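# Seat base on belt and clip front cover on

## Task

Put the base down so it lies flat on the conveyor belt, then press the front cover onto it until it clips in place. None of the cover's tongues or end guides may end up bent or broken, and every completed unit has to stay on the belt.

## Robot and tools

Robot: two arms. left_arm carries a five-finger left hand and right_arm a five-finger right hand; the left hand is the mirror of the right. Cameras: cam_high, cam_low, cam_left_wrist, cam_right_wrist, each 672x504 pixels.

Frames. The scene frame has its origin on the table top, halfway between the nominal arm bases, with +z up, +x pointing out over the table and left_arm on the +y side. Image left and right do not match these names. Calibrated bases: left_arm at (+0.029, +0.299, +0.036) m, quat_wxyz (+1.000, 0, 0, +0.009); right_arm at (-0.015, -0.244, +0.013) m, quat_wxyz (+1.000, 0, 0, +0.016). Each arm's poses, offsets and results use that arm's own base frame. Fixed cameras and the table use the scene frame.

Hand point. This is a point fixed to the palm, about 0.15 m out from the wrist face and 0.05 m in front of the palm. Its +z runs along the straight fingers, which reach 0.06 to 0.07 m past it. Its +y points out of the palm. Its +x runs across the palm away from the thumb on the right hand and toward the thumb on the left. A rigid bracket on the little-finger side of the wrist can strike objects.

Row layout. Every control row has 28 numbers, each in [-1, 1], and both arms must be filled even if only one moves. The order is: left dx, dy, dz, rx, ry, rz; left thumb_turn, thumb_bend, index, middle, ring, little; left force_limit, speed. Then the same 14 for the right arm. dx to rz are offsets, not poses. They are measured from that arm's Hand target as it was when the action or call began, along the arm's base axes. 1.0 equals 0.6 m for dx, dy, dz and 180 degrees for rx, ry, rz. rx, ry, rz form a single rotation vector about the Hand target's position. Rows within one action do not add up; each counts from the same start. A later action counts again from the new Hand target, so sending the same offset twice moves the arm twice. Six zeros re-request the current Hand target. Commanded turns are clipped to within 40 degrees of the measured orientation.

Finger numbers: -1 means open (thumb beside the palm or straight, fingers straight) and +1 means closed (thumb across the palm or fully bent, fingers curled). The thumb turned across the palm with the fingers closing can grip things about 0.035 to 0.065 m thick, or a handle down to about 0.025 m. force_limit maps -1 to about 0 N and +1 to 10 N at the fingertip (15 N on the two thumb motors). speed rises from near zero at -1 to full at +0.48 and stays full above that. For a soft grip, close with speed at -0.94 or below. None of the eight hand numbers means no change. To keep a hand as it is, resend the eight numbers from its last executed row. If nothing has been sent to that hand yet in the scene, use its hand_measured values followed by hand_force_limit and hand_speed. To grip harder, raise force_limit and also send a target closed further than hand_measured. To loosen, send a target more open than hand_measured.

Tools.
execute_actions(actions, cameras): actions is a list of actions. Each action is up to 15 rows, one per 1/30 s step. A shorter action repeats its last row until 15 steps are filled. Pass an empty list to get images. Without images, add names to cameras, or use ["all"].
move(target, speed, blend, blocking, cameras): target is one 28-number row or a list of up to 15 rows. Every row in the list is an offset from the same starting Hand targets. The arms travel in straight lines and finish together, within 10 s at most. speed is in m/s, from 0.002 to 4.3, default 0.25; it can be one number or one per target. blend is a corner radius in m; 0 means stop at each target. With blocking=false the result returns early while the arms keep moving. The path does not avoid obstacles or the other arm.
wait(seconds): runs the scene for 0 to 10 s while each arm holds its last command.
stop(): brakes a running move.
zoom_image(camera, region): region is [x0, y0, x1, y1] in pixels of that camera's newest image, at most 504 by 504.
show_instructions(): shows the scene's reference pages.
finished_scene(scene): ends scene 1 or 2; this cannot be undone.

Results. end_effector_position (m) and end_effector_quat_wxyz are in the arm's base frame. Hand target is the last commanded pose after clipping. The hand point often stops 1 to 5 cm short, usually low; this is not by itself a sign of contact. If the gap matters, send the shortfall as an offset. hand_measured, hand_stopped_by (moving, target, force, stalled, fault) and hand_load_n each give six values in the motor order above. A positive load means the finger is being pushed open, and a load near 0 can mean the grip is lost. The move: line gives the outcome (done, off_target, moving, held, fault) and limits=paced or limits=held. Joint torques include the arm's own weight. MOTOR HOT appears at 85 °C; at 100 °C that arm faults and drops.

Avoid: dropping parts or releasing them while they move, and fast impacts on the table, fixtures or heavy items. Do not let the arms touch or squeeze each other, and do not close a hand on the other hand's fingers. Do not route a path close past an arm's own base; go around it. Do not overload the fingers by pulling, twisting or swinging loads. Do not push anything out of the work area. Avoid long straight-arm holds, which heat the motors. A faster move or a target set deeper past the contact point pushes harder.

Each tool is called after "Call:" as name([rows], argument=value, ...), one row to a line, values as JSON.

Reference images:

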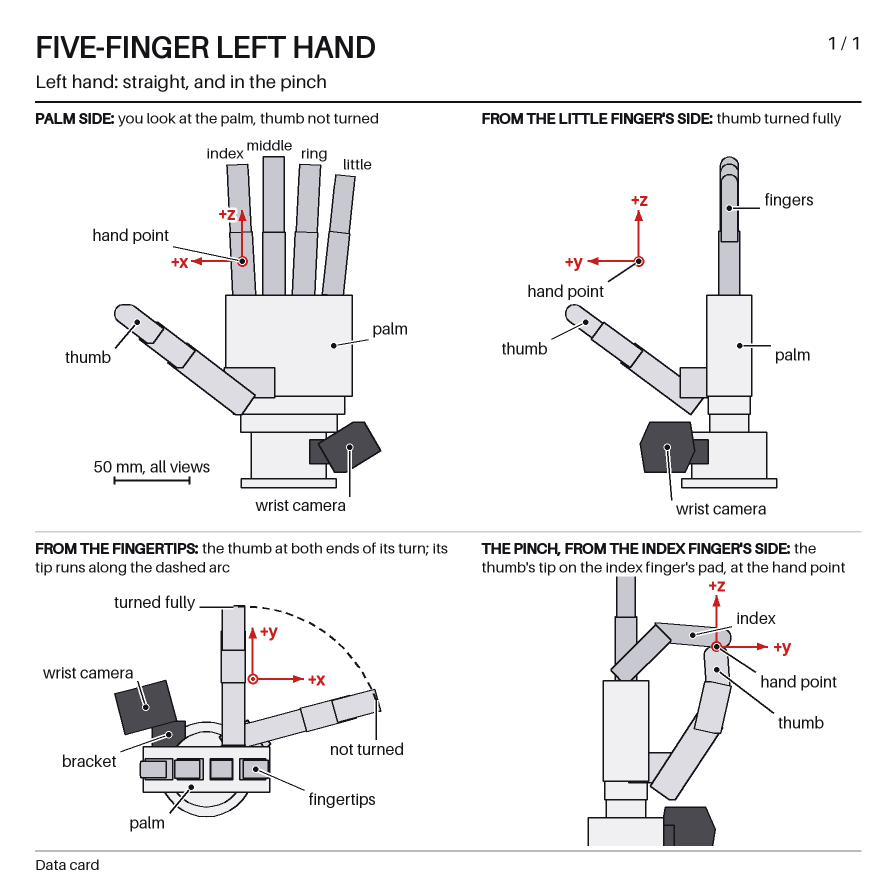

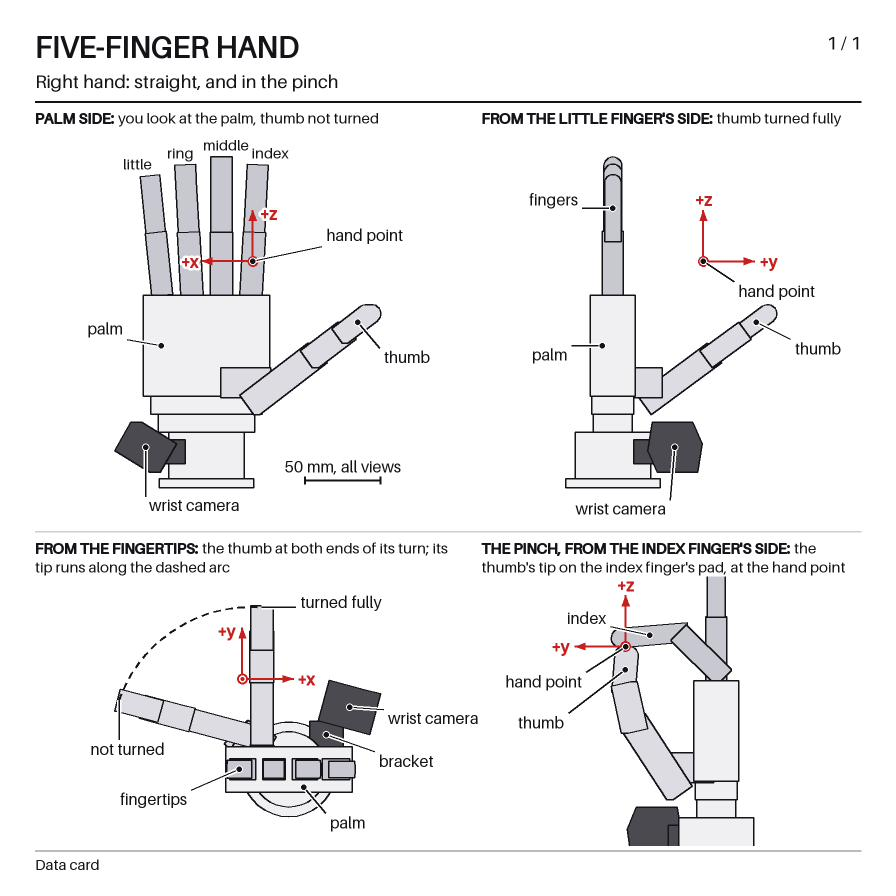

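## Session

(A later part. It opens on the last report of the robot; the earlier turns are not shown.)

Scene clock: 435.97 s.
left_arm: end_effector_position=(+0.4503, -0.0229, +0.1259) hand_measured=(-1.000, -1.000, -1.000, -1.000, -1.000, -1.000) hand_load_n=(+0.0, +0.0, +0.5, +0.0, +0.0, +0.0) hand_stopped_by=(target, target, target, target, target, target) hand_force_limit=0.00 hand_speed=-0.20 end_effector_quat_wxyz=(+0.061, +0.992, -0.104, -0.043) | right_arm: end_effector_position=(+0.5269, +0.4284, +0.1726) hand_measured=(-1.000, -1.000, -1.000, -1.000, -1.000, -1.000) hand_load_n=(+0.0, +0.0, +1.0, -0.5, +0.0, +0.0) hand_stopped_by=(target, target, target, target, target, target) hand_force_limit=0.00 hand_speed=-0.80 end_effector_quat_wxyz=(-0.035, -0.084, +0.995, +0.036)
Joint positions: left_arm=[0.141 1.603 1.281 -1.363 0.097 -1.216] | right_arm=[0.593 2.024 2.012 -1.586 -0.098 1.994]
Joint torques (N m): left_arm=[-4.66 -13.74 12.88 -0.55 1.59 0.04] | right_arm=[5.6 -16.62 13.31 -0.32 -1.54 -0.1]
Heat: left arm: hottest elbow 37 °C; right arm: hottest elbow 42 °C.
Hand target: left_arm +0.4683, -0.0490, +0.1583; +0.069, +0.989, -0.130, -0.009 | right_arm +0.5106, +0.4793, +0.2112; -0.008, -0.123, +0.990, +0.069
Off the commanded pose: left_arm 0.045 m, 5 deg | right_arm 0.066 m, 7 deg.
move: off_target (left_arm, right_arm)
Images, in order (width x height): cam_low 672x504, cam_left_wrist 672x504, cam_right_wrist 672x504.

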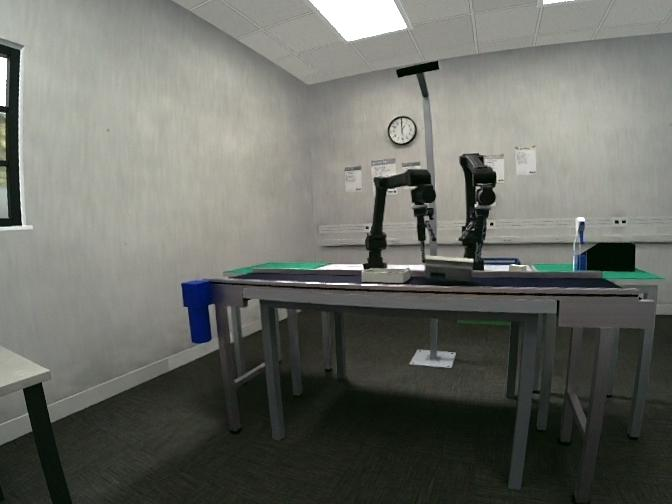

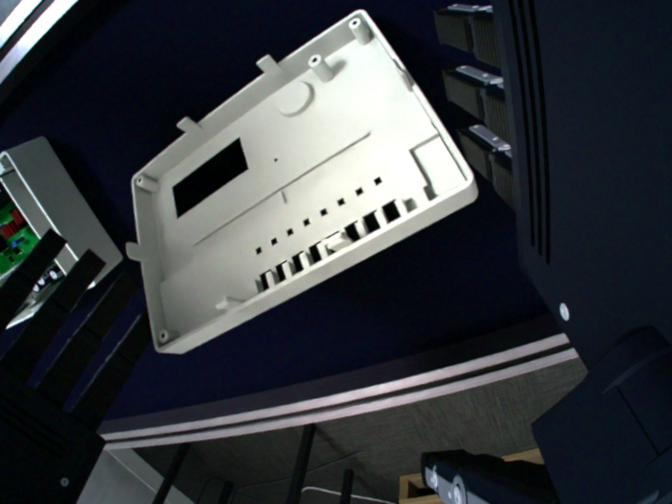

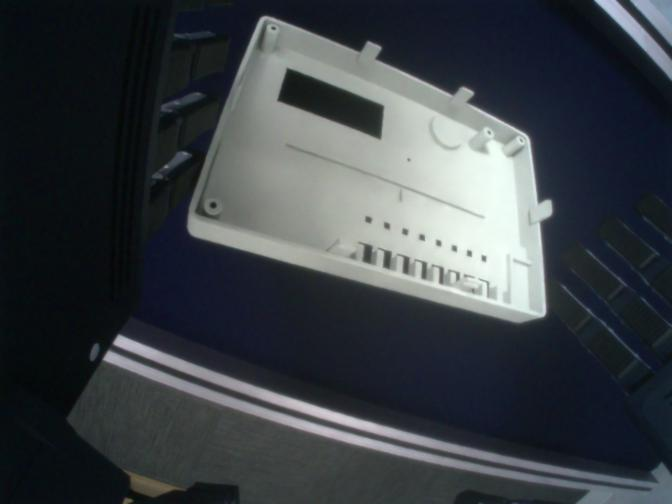

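Call:
move([
  [0.005, -0.002, 0.035, 0, 0, 0, -1, -1, -1, -1, -1, -1, 0, -0.2, -0.004, 0.002, 0.012, 0, 0, 0, -1, -1, -1, -1, -1, -1, 0, -0.8],
], speed=[0.03], cameras=["cam_low", "cam_left_wrist", "cam_right_wrist"])

Call:
zoom_image(camera="cam_low", region=[400, 240, 500, 300])

Scene clock: 439.07 s.
left_arm: end_effector_position=(+0.4562, -0.0222, +0.1472) hand_measured=(-1.000, -1.000, -1.000, -1.000, -1.000, -1.000) hand_load_n=(+0.0, +0.0, +1.0, +0.0, +0.0, +0.0) hand_stopped_by=(target, target, target, target, target, target) hand_force_limit=0.00 hand_speed=-0.20 end_effector_quat_wxyz=(+0.060, +0.992, -0.102, -0.041) | right_arm: end_effector_position=(+0.5240, +0.4290, +0.1814) hand_measured=(-1.000, -1.000, -1.000, -1.000, -1.000, -1.000) hand_load_n=(+0.0, +0.0, +1.5, +0.0, +0.0, +0.0) hand_stopped_by=(target, target, target, target, target, target) hand_force_limit=0.00 hand_speed=-0.80 end_effector_quat_wxyz=(-0.035, -0.084, +0.995, +0.036)
Joint positions: left_arm=[0.141 1.598 1.333 -1.415 0.096 -1.219] | right_arm=[0.597 2.017 2.025 -1.605 -0.098 1.999]
Joint torques (N m): left_arm=[-4.95 -13.74 12.9 -0.7 1.61 0.07] | right_arm=[5.54 -16.26 13.56 -0.16 -1.54 -0.11]
Heat: left arm: hottest elbow 38 °C; right arm: hottest elbow 42 °C.
Hand target: left_arm +0.4713, -0.0502, +0.1792; +0.069, +0.989, -0.130, -0.009 | right_arm +0.5081, +0.4807, +0.2185; -0.008, -0.123, +0.990, +0.069
Off the commanded pose: left_arm 0.045 m, 5 deg | right_arm 0.065 m, 7 deg.
move: off_target (left_arm, right_arm)
Images, in order (width x height): cam_low 672x504, cam_left_wrist 672x504, cam_right_wrist 672x504.

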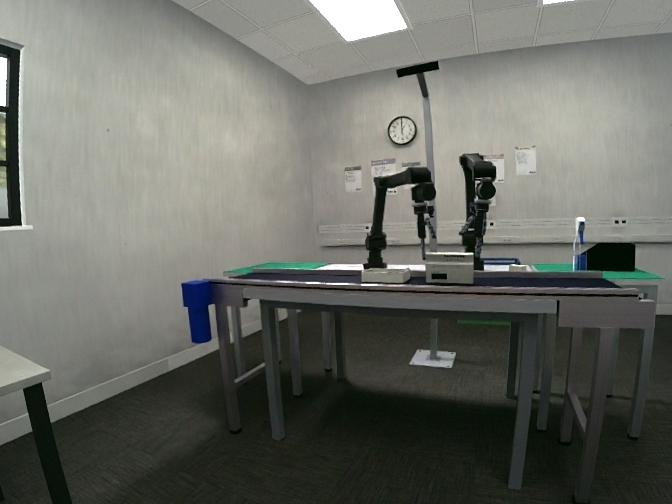

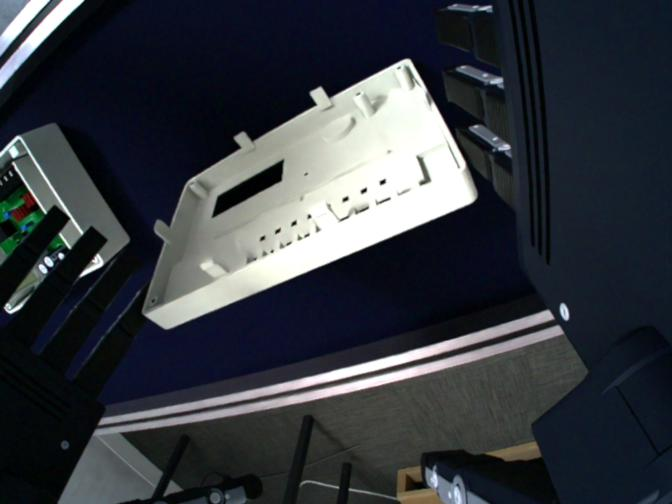

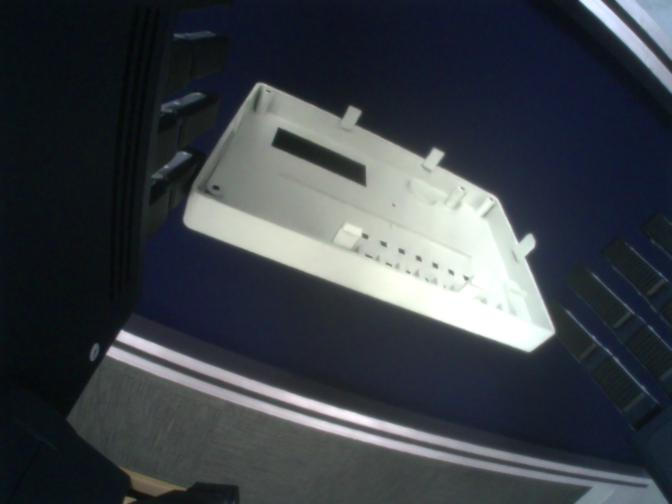

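Scaled by 5.040 from the camera's 672x504 image, which has a finer 960x720 frame.

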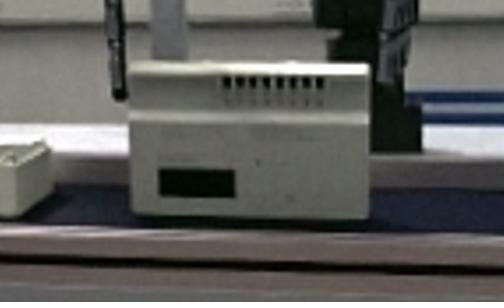

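Call:
move([
  [-0.022, 0.0, -0.06, 0, 0, 0, -1, -1, -1, -1, -1, -1, 0, -0.2, 0.018, 0.0, -0.07, 0, 0, 0, -1, -1, -1, -1, -1, -1, 0, -0.8],
], speed=[0.03], cameras=["cam_low", "cam_left_wrist", "cam_right_wrist"])

Call:
zoom_image(camera="cam_low", region=[400, 240, 500, 300])

Scene clock: 444.10 s.
left_arm: end_effector_position=(+0.4649, -0.0198, +0.1430) hand_measured=(-1.000, -1.000, -1.000, -1.000, -1.000, -1.000) hand_load_n=(+0.0, +0.0, +1.0, +0.0, +0.0, +0.0) hand_stopped_by=(target, target, target, target, target, target) hand_force_limit=0.00 hand_speed=-0.20 end_effector_quat_wxyz=(+0.048, +0.993, -0.104, -0.008) | right_arm: end_effector_position=(+0.5346, +0.4328, +0.1802) hand_measured=(-1.000, -1.000, -1.000, -1.000, -1.000, -1.000) hand_load_n=(+0.0, -0.5, +1.5, +0.0, -0.5, +0.0) hand_stopped_by=(target, target, target, target, target, target) hand_force_limit=0.00 hand_speed=-0.80 end_effector_quat_wxyz=(-0.014, -0.085, +0.996, +0.040)
Joint positions: left_arm=[0.141 1.577 1.3 -1.333 0.09 -1.22] | right_arm=[0.597 2.017 2.018 -1.557 -0.083 1.999]
Joint torques (N m): left_arm=[-4.72 -12.4 6.72 0.05 1.78 0.08] | right_arm=[4.95 -14.33 8.8 1.46 -2.1 -0.21]
Heat: left arm: hottest elbow 38 °C; right arm: hottest elbow 43 °C.
Hand target: left_arm +0.4582, -0.0502, +0.1432; +0.069, +0.989, -0.130, -0.009 | right_arm +0.5189, +0.4806, +0.1764; -0.008, -0.123, +0.990, +0.069
Off the commanded pose: left_arm 0.031 m, 4 deg | right_arm 0.051 m, 6 deg.
move: off_target (left_arm, right_arm)
Images, in order (width x height): cam_low 672x504, cam_left_wrist 672x504, cam_right_wrist 672x504.

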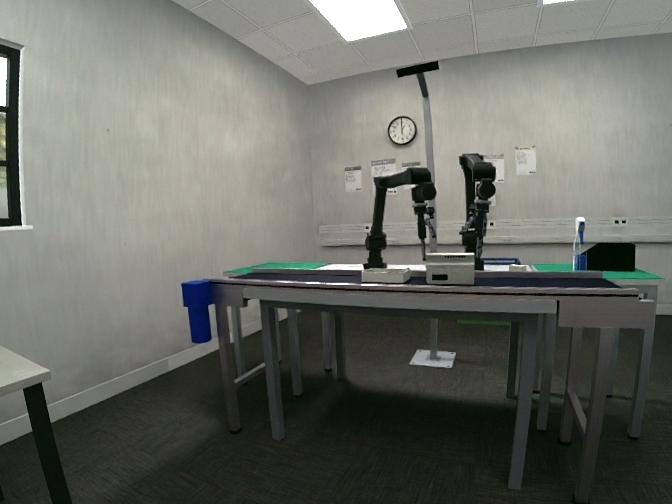

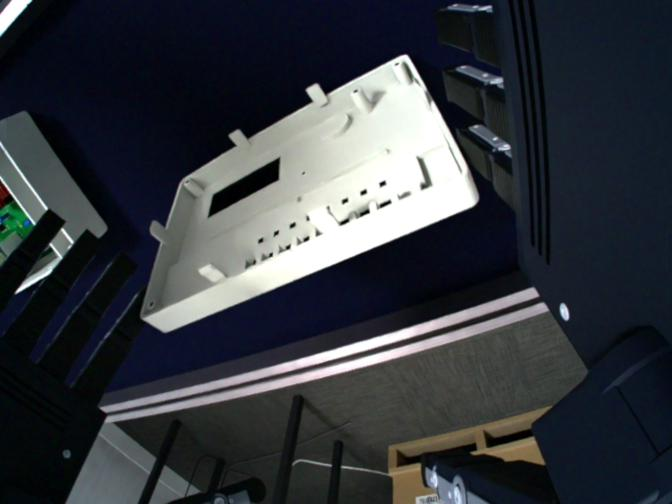

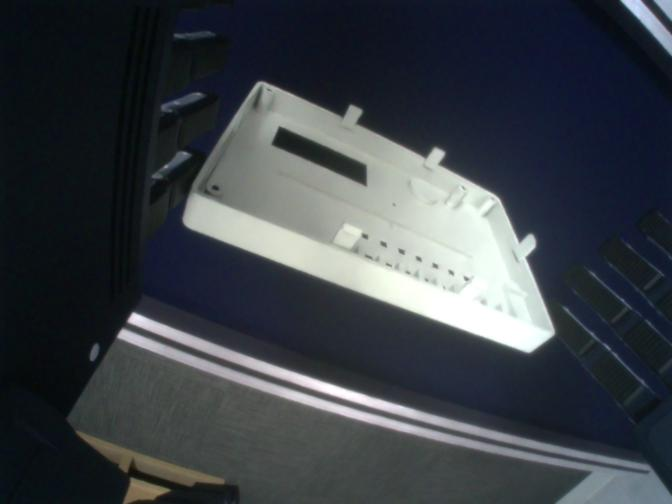

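Scaled by 5.040 from the camera's 672x504 image, which has a finer 960x720 frame.

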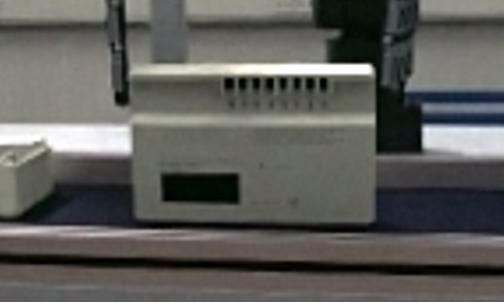

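Call:
move([
  [-0.043, -0.003, -0.03, 0, 0, 0, -1, -1, -1, -1, -1, -1, 0, -0.2, -0.032, 0.003, -0.028, 0, 0, 0, -1, -1, -1, -1, -1, -1, 0, -0.8],
], speed=[0.03], cameras=["cam_low", "cam_left_wrist", "cam_right_wrist"])

Call:
zoom_image(camera="cam_low", region=[400, 240, 500, 300])

Scene clock: 448.83 s.
left_arm: end_effector_position=(+0.4399, -0.0217, +0.1264) hand_measured=(-1.000, -1.000, -1.000, -1.000, -1.000, -1.000) hand_load_n=(+0.0, +0.0, +1.0, +0.0, +0.0, +0.0) hand_stopped_by=(target, target, target, target, target, target) hand_force_limit=0.00 hand_speed=-0.20 end_effector_quat_wxyz=(+0.044, +0.994, -0.102, -0.007) | right_arm: end_effector_position=(+0.5237, +0.4326, +0.1573) hand_measured=(-1.000, -1.000, -1.000, -1.000, -1.000, -1.000) hand_load_n=(+0.0, +0.0, +1.0, +0.0, +0.0, +0.0) hand_stopped_by=(target, target, target, target, target, target) hand_force_limit=0.00 hand_speed=-0.80 end_effector_quat_wxyz=(-0.016, -0.084, +0.995, +0.044)
Joint positions: left_arm=[0.141 1.524 1.195 -1.278 0.082 -1.223] | right_arm=[0.604 1.99 1.915 -1.479 -0.093 2.007]
Joint torques (N m): left_arm=[-4.66 -11.16 6.32 0.27 2.11 0.13] | right_arm=[6.07 -14.97 8.09 1.25 -1.69 -0.11]
Heat: left arm: hottest elbow 37 °C; right arm: hottest elbow 43 °C.
Hand target: left_arm +0.4322, -0.0521, +0.1252; +0.069, +0.989, -0.130, -0.009 | right_arm +0.4997, +0.4825, +0.1599; -0.008, -0.123, +0.990, +0.069
Off the commanded pose: left_arm 0.031 m, 4 deg | right_arm 0.055 m, 5 deg.
move: off_target (left_arm, right_arm)
Images, in order (width x height): cam_low 672x504, cam_left_wrist 672x504, cam_right_wrist 672x504.

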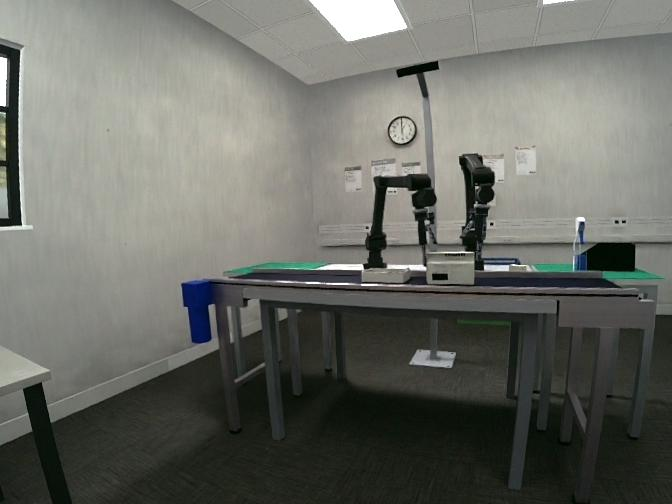

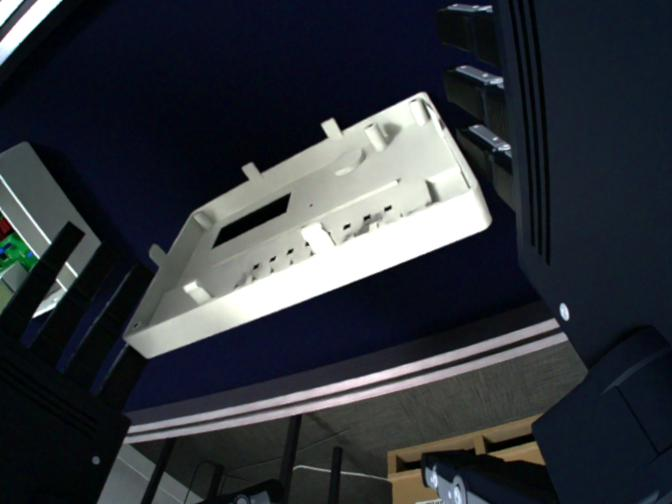

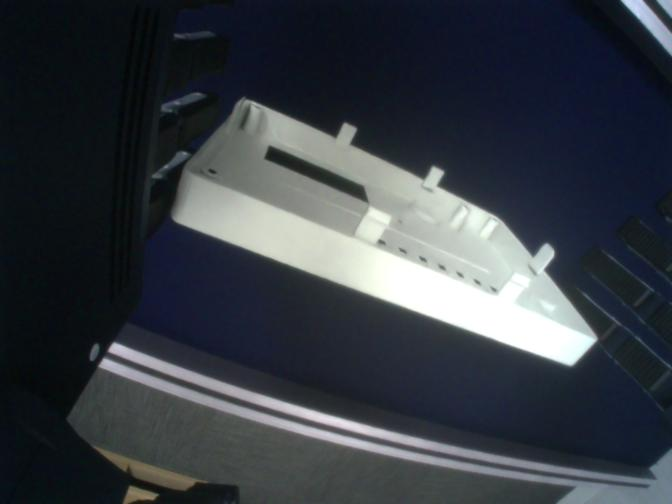

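Scaled by 5.040 from the camera's 672x504 image, which has a finer 960x720 frame.

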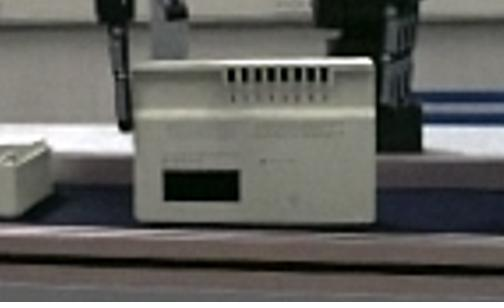

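Call:
wait(seconds=0.05, cameras=["cam_high"])

Call:
zoom_image(camera="cam_high", region=[370, 290, 490, 410])

Scene clock: 451.33 s.
left_arm: end_effector_position=(+0.4400, -0.0217, +0.1264) hand_measured=(-1.000, -1.000, -1.000, -1.000, -1.000, -1.000) hand_load_n=(+0.0, +0.0, +1.0, +0.0, +0.0, +0.0) hand_stopped_by=(target, target, target, target, target, target) hand_force_limit=0.00 hand_speed=-0.20 end_effector_quat_wxyz=(+0.044, +0.994, -0.102, -0.007) | right_arm: end_effector_position=(+0.5238, +0.4326, +0.1573) hand_measured=(-1.000, -1.000, -1.000, -1.000, -1.000, -1.000) hand_load_n=(+0.0, +0.0, +1.0, +0.0, +0.0, +0.0) hand_stopped_by=(target, target, target, target, target, target) hand_force_limit=0.00 hand_speed=-0.80 end_effector_quat_wxyz=(-0.016, -0.084, +0.995, +0.044)
Joint positions: left_arm=[0.141 1.524 1.195 -1.277 0.082 -1.223] | right_arm=[0.604 1.99 1.915 -1.479 -0.093 2.008]
Joint torques (N m): left_arm=[-4.6 -11.22 6.39 0.1 2.11 0.13] | right_arm=[6.07 -15.09 8.05 1.22 -1.68 -0.1]
Heat: left arm: hottest elbow 37 °C; right arm: hottest elbow 42 °C.
Hand target: left_arm +0.4323, -0.0521, +0.1252; +0.069, +0.989, -0.130, -0.009 | right_arm +0.4997, +0.4825, +0.1599; -0.008, -0.123, +0.990, +0.069
Off the commanded pose: left_arm 0.031 m, 4 deg | right_arm 0.055 m, 5 deg.
wait: 0.07 s; at rest from the start
Images, in order (width x height): cam_high 672x504.

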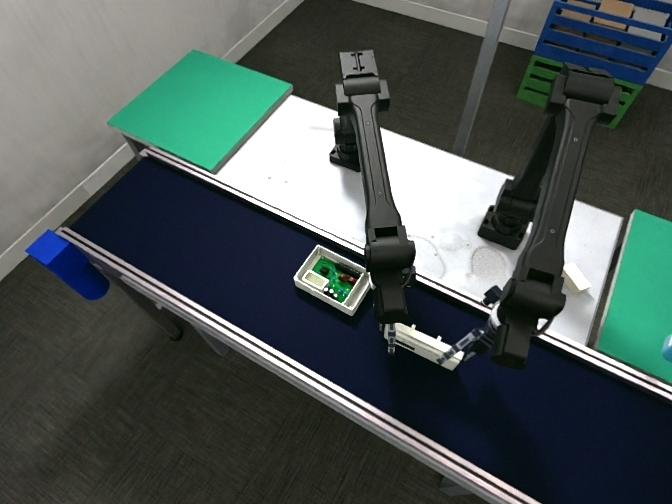

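Scaled by 4.200 from the camera's 672x504 image, which has a finer 960x720 frame.

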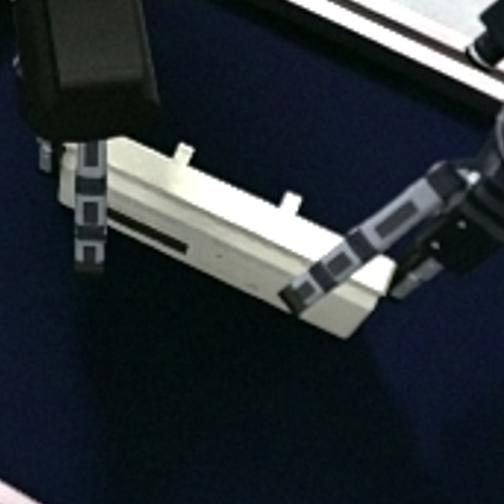

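Call:
move([
  [0.013, 0.0, 0, 0, 0, 0, -1, -1, -1, -1, -1, -1, 0, -0.2, 0.04, 0.0, 0, 0, 0, 0, -1, -1, -1, -1, -1, -1, 0, -0.8],
  [0.013, 0.11, 0, 0, 0, 0, -1, -1, -1, -1, -1, -1, 0, -0.2, 0.04, -0.15, 0, 0, 0, 0, -1, -1, -1, -1, -1, -1, 0, -0.8],
], speed=[0.05, 0.05], cameras=["cam_low", "cam_high", "cam_left_wrist", "cam_right_wrist"])

Call:
zoom_image(camera="cam_high", region=[370, 290, 490, 410])

Call:
zoom_image(camera="cam_low", region=[400, 240, 500, 300])

Scene clock: 471.23 s.
left_arm: end_effector_position=(+0.4287, +0.0071, +0.1157) hand_measured=(-1.000, -1.000, -1.000, -1.000, -1.000, -1.000) hand_load_n=(+0.0, +0.0, +0.0, +0.0, +0.0, +0.0) hand_stopped_by=(target, target, target, target, target, target) hand_force_limit=0.00 hand_speed=-0.20 end_effector_quat_wxyz=(+0.072, +0.989, -0.126, -0.019) | right_arm: end_effector_position=(+0.5186, +0.3957, +0.1513) hand_measured=(-1.000, -1.000, -1.000, -1.000, -1.000, -1.000) hand_load_n=(+0.0, +0.0, +0.0, +0.0, +0.0, +0.0) hand_stopped_by=(target, target, target, target, target, target) hand_force_limit=0.00 hand_speed=-0.80 end_effector_quat_wxyz=(-0.019, -0.122, +0.990, +0.063)
Joint positions: left_arm=[0.231 1.561 1.195 -1.292 0.122 -1.081] | right_arm=[0.54 1.93 1.798 -1.423 -0.131 1.866]
Joint torques (N m): left_arm=[-0.91 -10.64 11.32 -0.38 0.2 0.15] | right_arm=[0.03 -15.56 7.75 0.01 -0.31 -0.1]
Motor temperatures (°C): left_arm=[24 27 36 21 26 20] | right_arm=[25 32 40 20 24 20]
Heat: left arm: hottest elbow 36 °C; right arm: hottest elbow 40 °C.
Hand target: left_arm +0.4401, +0.0139, +0.1254; +0.069, +0.989, -0.130, -0.009 | right_arm +0.5237, +0.3924, +0.1598; -0.008, -0.123, +0.990, +0.069
Off the commanded pose: left_arm 0.016 m, 1 deg | right_arm 0.010 m, 1 deg.
move: off_target (left_arm)

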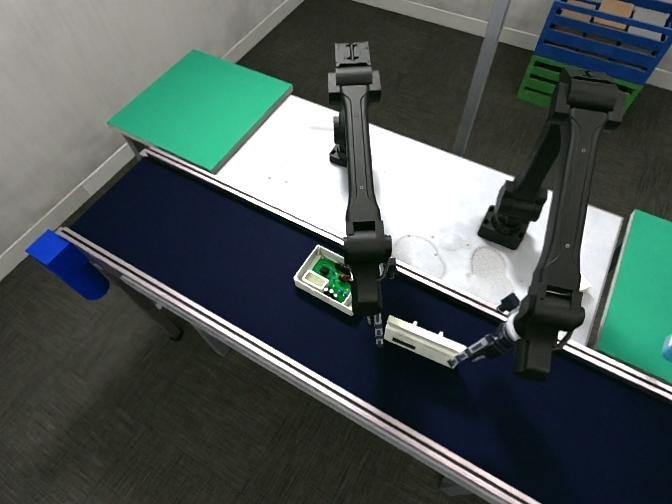

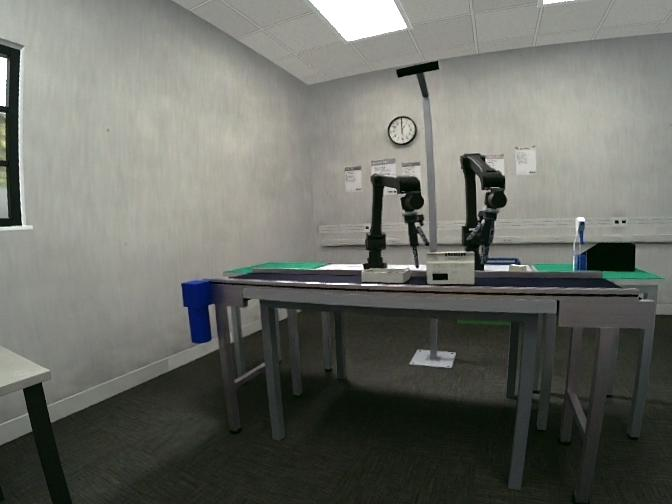

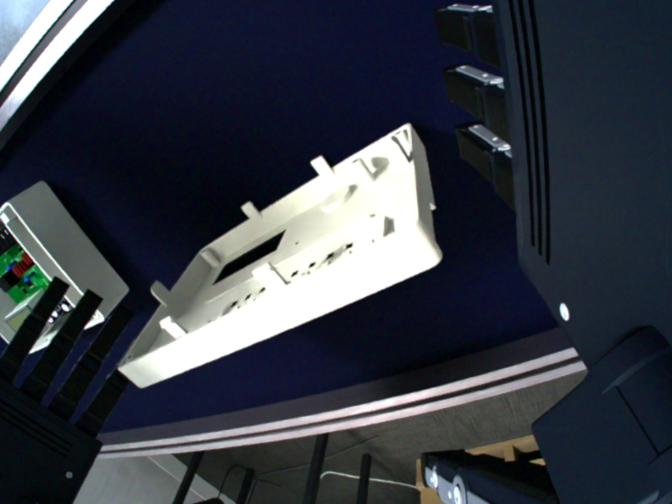

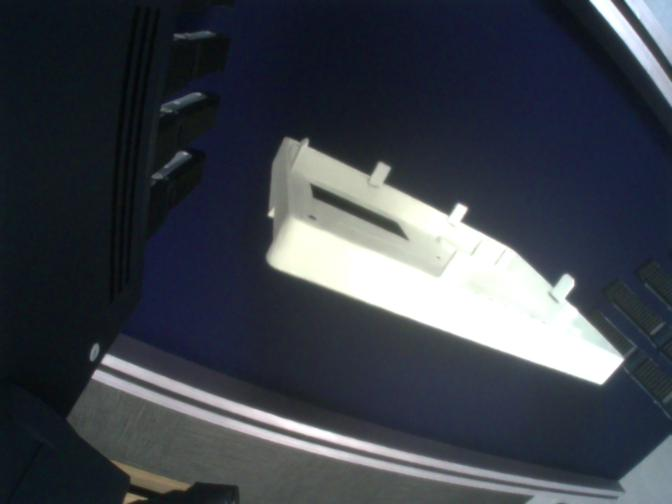

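Scaled by 4.200 from the camera's 672x504 image, which has a finer 960x720 frame.

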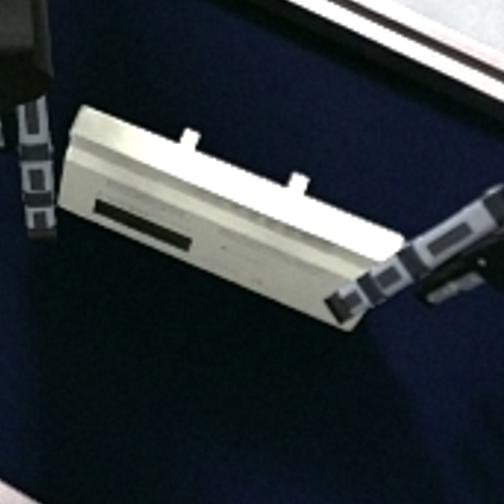

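Scaled by 5.040 from the camera's 672x504 image, which has a finer 960x720 frame.

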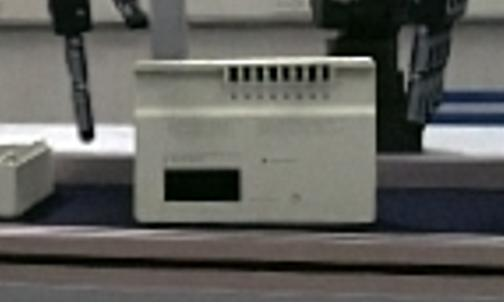

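Call:
move([
  [-0.011, 0.0, 0.008, 0.044, -0.0061, 0.0775, -1, -0.5, -1, -1, -1, -1, 0, -0.2, -0.024, 0.0, 0, -0.0434, -0.009, -0.022, -1, -0.5, -1, -1, -1, -1, 0, -0.2],
], speed=[0.08], cameras=["cam_low", "cam_high", "cam_left_wrist", "cam_right_wrist"])

Call:
zoom_image(camera="cam_high", region=[370, 290, 490, 410])

Scene clock: 489.47 s.
left_arm: end_effector_position=(+0.4314, +0.0176, +0.1239) hand_measured=(-1.000, -0.500, -1.000, -1.000, -1.000, -1.000) hand_load_n=(+0.0, +0.0, +0.0, +0.0, +0.0, +0.0) hand_stopped_by=(target, target, target, target, target, target) hand_force_limit=0.00 hand_speed=-0.20 end_effector_quat_wxyz=(+0.005, +1.000, -0.011, -0.012) | right_arm: end_effector_position=(+0.5158, +0.3873, +0.1502) hand_measured=(-1.000, -0.500, -1.000, -1.000, -1.000, -1.000) hand_load_n=(-0.5, +0.0, +0.5, +0.0, +0.0, +0.0) hand_stopped_by=(target, target, target, target, target, target) hand_force_limit=0.00 hand_speed=-0.20 end_effector_quat_wxyz=(-0.003, -0.087, +0.996, +0.000)
Joint positions: left_arm=[0.196 1.478 1.153 -1.272 0.005 -1.353] | right_arm=[0.577 1.916 1.798 -1.459 -0.002 1.973]
Joint torques (N m): left_arm=[-2.43 -11.81 7.72 0.5 -0.07 -0.19] | right_arm=[1.9 -15.27 8.1 -1.03 -0.01 0.1]
Heat: left arm: hottest elbow 36 °C; right arm: hottest elbow 39 °C.
Hand target: left_arm +0.4334, +0.0139, +0.1300; +0.000, +1.000, -0.009, +0.000 | right_arm +0.5092, +0.3925, +0.1597; +0.000, -0.089, +0.996, +0.000
Off the commanded pose: left_arm 0.008 m, 2 deg | right_arm 0.013 m, 0 deg.
move: off_target (right_arm)

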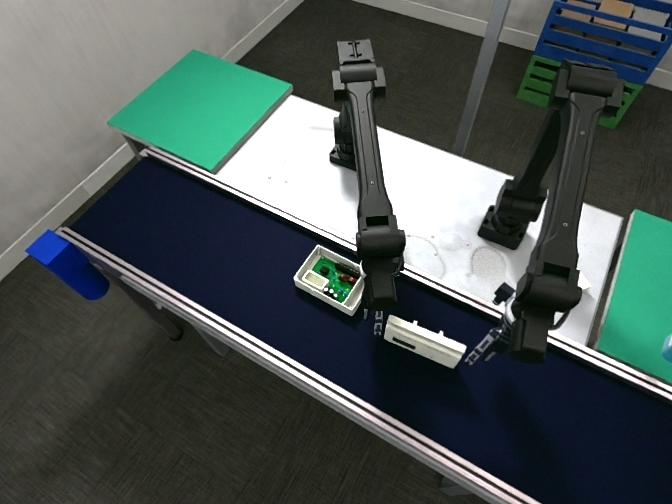

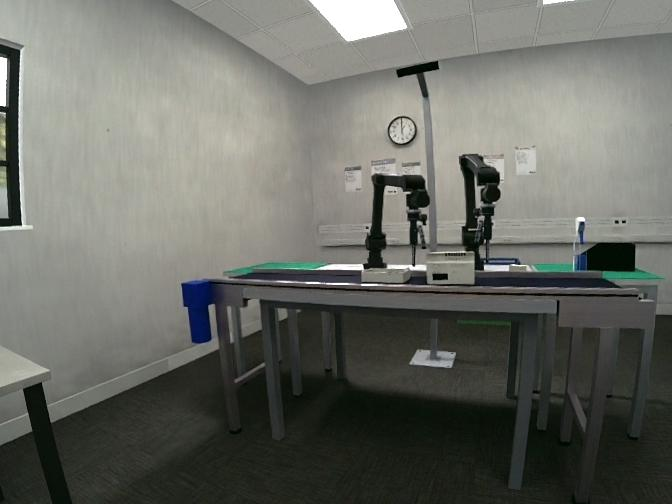

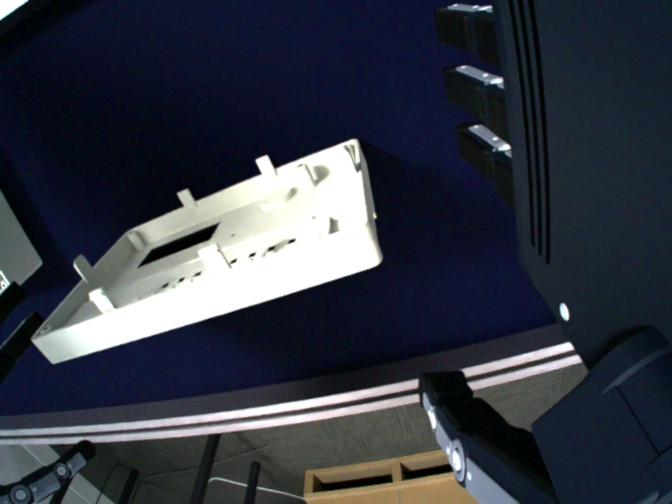

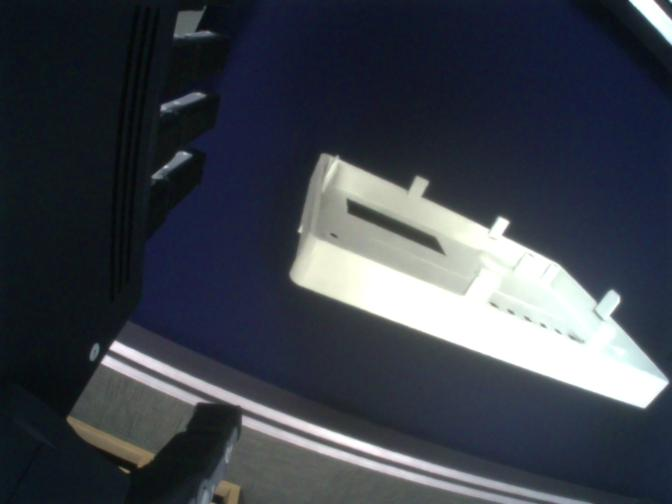

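Scaled by 4.200 from the camera's 672x504 image, which has a finer 960x720 frame.

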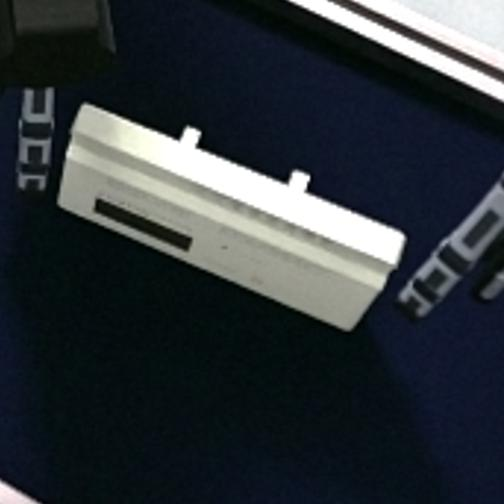

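Call:
move([
  [0.0, -0.04, 0.0, 0, 0, 0, -1, -0.5, -1, -1, -1, -1, 0, -0.2, -0.012, 0.06, 0, 0, 0, 0, -1, -0.5, -1, -1, -1, -1, 0, -0.2],
], speed=[0.06], cameras=["cam_low", "cam_high", "cam_left_wrist", "cam_right_wrist"])

Call:
zoom_image(camera="cam_high", region=[370, 290, 490, 410])

Scene clock: 493.77 s.
left_arm: end_effector_position=(+0.4317, -0.0069, +0.1238) hand_measured=(-1.000, -0.500, -1.000, -1.000, -1.000, -1.000) hand_load_n=(+0.0, +0.0, +0.0, +0.0, +0.0, +0.0) hand_stopped_by=(target, target, target, target, target, target) hand_force_limit=0.00 hand_speed=-0.20 end_effector_quat_wxyz=(+0.004, +1.000, -0.012, -0.012) | right_arm: end_effector_position=(+0.4960, +0.4174, +0.1508) hand_measured=(-1.000, -0.500, -1.000, -1.000, -1.000, -1.000) hand_load_n=(+0.0, +0.0, +0.0, +0.0, +0.0, +0.0) hand_stopped_by=(target, target, target, target, target, target) hand_force_limit=0.00 hand_speed=-0.20 end_effector_quat_wxyz=(-0.008, -0.089, +0.996, -0.004)
Joint positions: left_arm=[0.137 1.468 1.143 -1.271 0.004 -1.411] | right_arm=[0.638 1.928 1.818 -1.478 -0.001 2.029]
Joint torques (N m): left_arm=[-2.26 -11.75 7.71 0.51 -0.07 -0.19] | right_arm=[1.55 -13.45 11.78 -1.01 -0.04 0.11]
Motor temperatures (°C): left_arm=[24 27 36 21 21 20] | right_arm=[25 31 38 20 22 20]
Heat: left arm: hottest elbow 36 °C; right arm: hottest elbow 38 °C.
Hand target: left_arm +0.4335, -0.0100, +0.1301; +0.000, +1.000, -0.008, +0.000 | right_arm +0.5021, +0.4284, +0.1597; +0.000, -0.089, +0.996, +0.000
Off the commanded pose: left_arm 0.007 m, 1 deg | right_arm 0.015 m, 1 deg.
move: off_target (right_arm)

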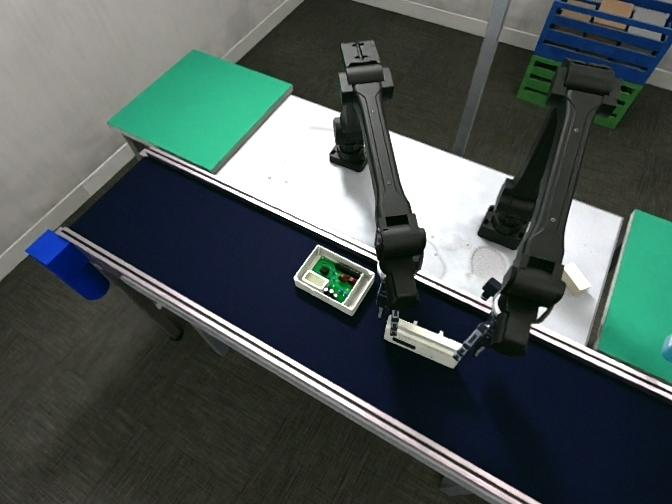

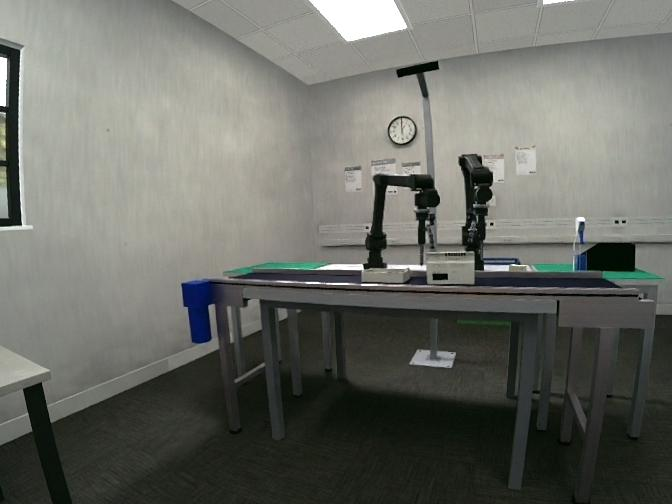

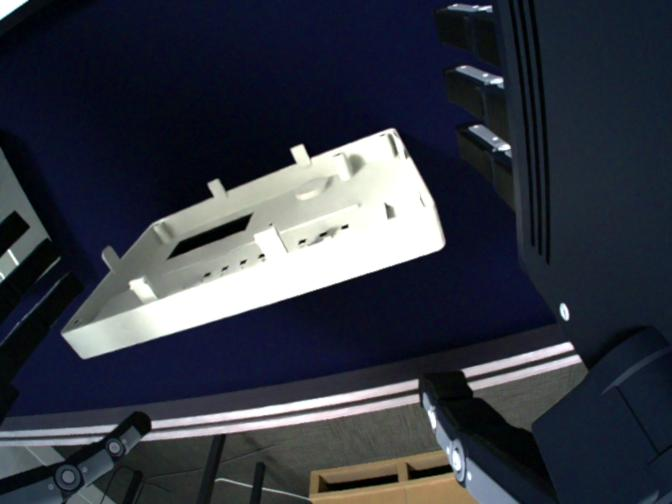

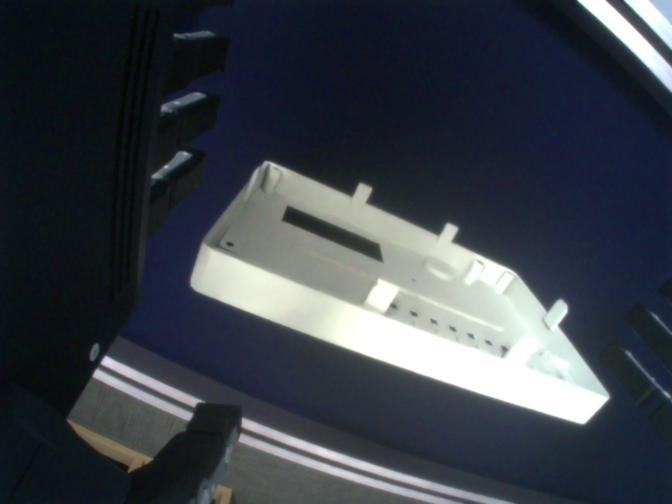

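Scaled by 4.200 from the camera's 672x504 image, which has a finer 960x720 frame.

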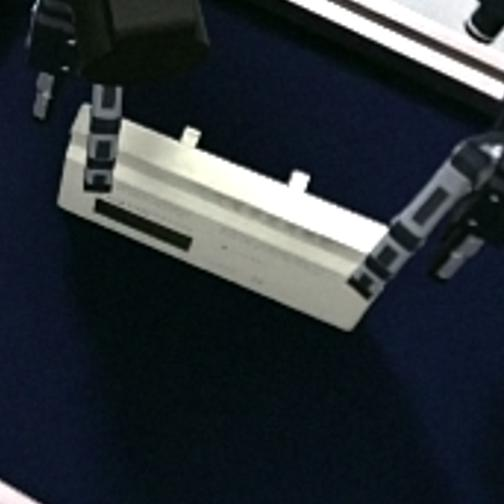

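Call:
move([
  [0.003, -0.04, 0.0, 0, 0, 0, -1, -0.5, -1, -1, -1, -1, 0, -0.2, 0.022, 0.071, 0, 0, 0, 0, -1, -0.5, -1, -1, -1, -1, 0, -0.2],
], speed=[0.06], cameras=["cam_low", "cam_high", "cam_left_wrist", "cam_right_wrist"])

Call:
zoom_image(camera="cam_high", region=[370, 290, 490, 410])

Scene clock: 497.43 s.
left_arm: end_effector_position=(+0.4348, -0.0208, +0.1237) hand_measured=(-1.000, -0.500, -1.000, -1.000, -1.000, -1.000) hand_load_n=(+0.0, +0.0, +0.5, +0.0, +0.0, +0.0) hand_stopped_by=(target, target, target, target, target, target) hand_force_limit=0.00 hand_speed=-0.20 end_effector_quat_wxyz=(-0.004, +1.000, +0.000, -0.012) | right_arm: end_effector_position=(+0.5193, +0.4443, +0.1513) hand_measured=(-1.000, -0.500, -1.000, -1.000, -1.000, -1.000) hand_load_n=(+0.0, +0.0, +0.0, +0.0, +0.0, +0.0) hand_stopped_by=(target, target, target, target, target, target) hand_force_limit=0.00 hand_speed=-0.20 end_effector_quat_wxyz=(-0.007, -0.074, +0.997, -0.012)
Joint positions: left_arm=[0.093 1.466 1.143 -1.271 -0.011 -1.478] | right_arm=[0.657 2.033 1.986 -1.549 0.012 2.08]
Joint torques (N m): left_arm=[-3.37 -11.63 7.56 0.53 0.54 -0.08] | right_arm=[3.08 -14.45 12.22 -0.73 -0.6 0.01]
Heat: left arm: hottest elbow 36 °C; right arm: hottest elbow 39 °C.
Hand target: left_arm +0.4352, -0.0340, +0.1301; +0.000, +1.000, -0.009, +0.000 | right_arm +0.5154, +0.4709, +0.1598; +0.000, -0.089, +0.996, +0.000
Off the commanded pose: left_arm 0.015 m, 2 deg | right_arm 0.028 m, 2 deg.
move: off_target (left_arm, right_arm)

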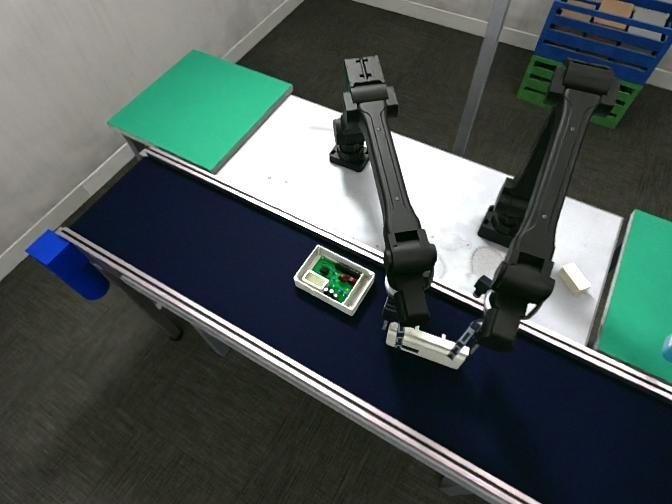

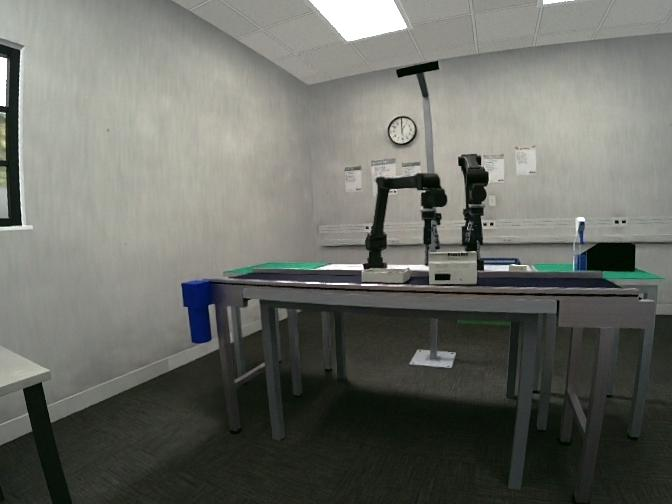

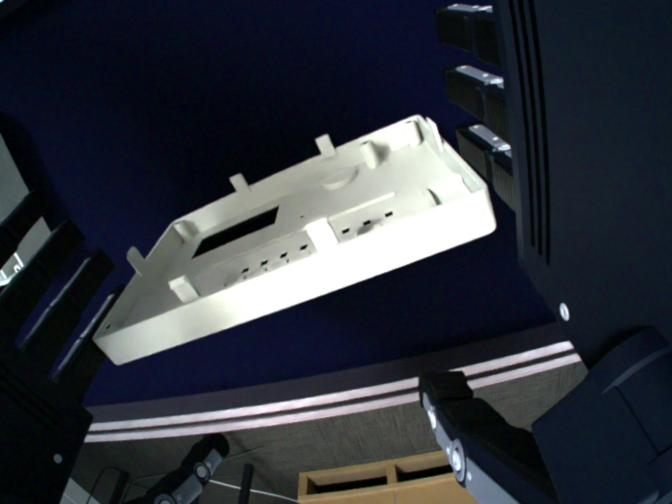

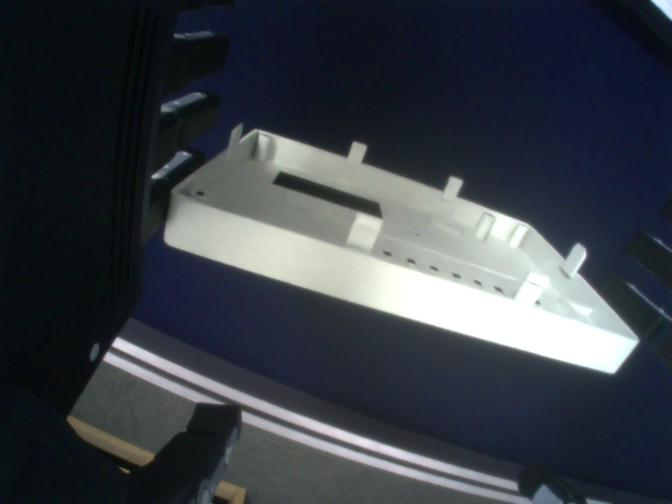

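Scaled by 4.200 from the camera's 672x504 image, which has a finer 960x720 frame.

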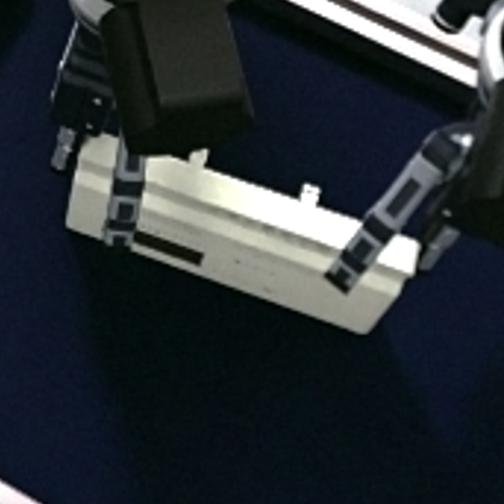

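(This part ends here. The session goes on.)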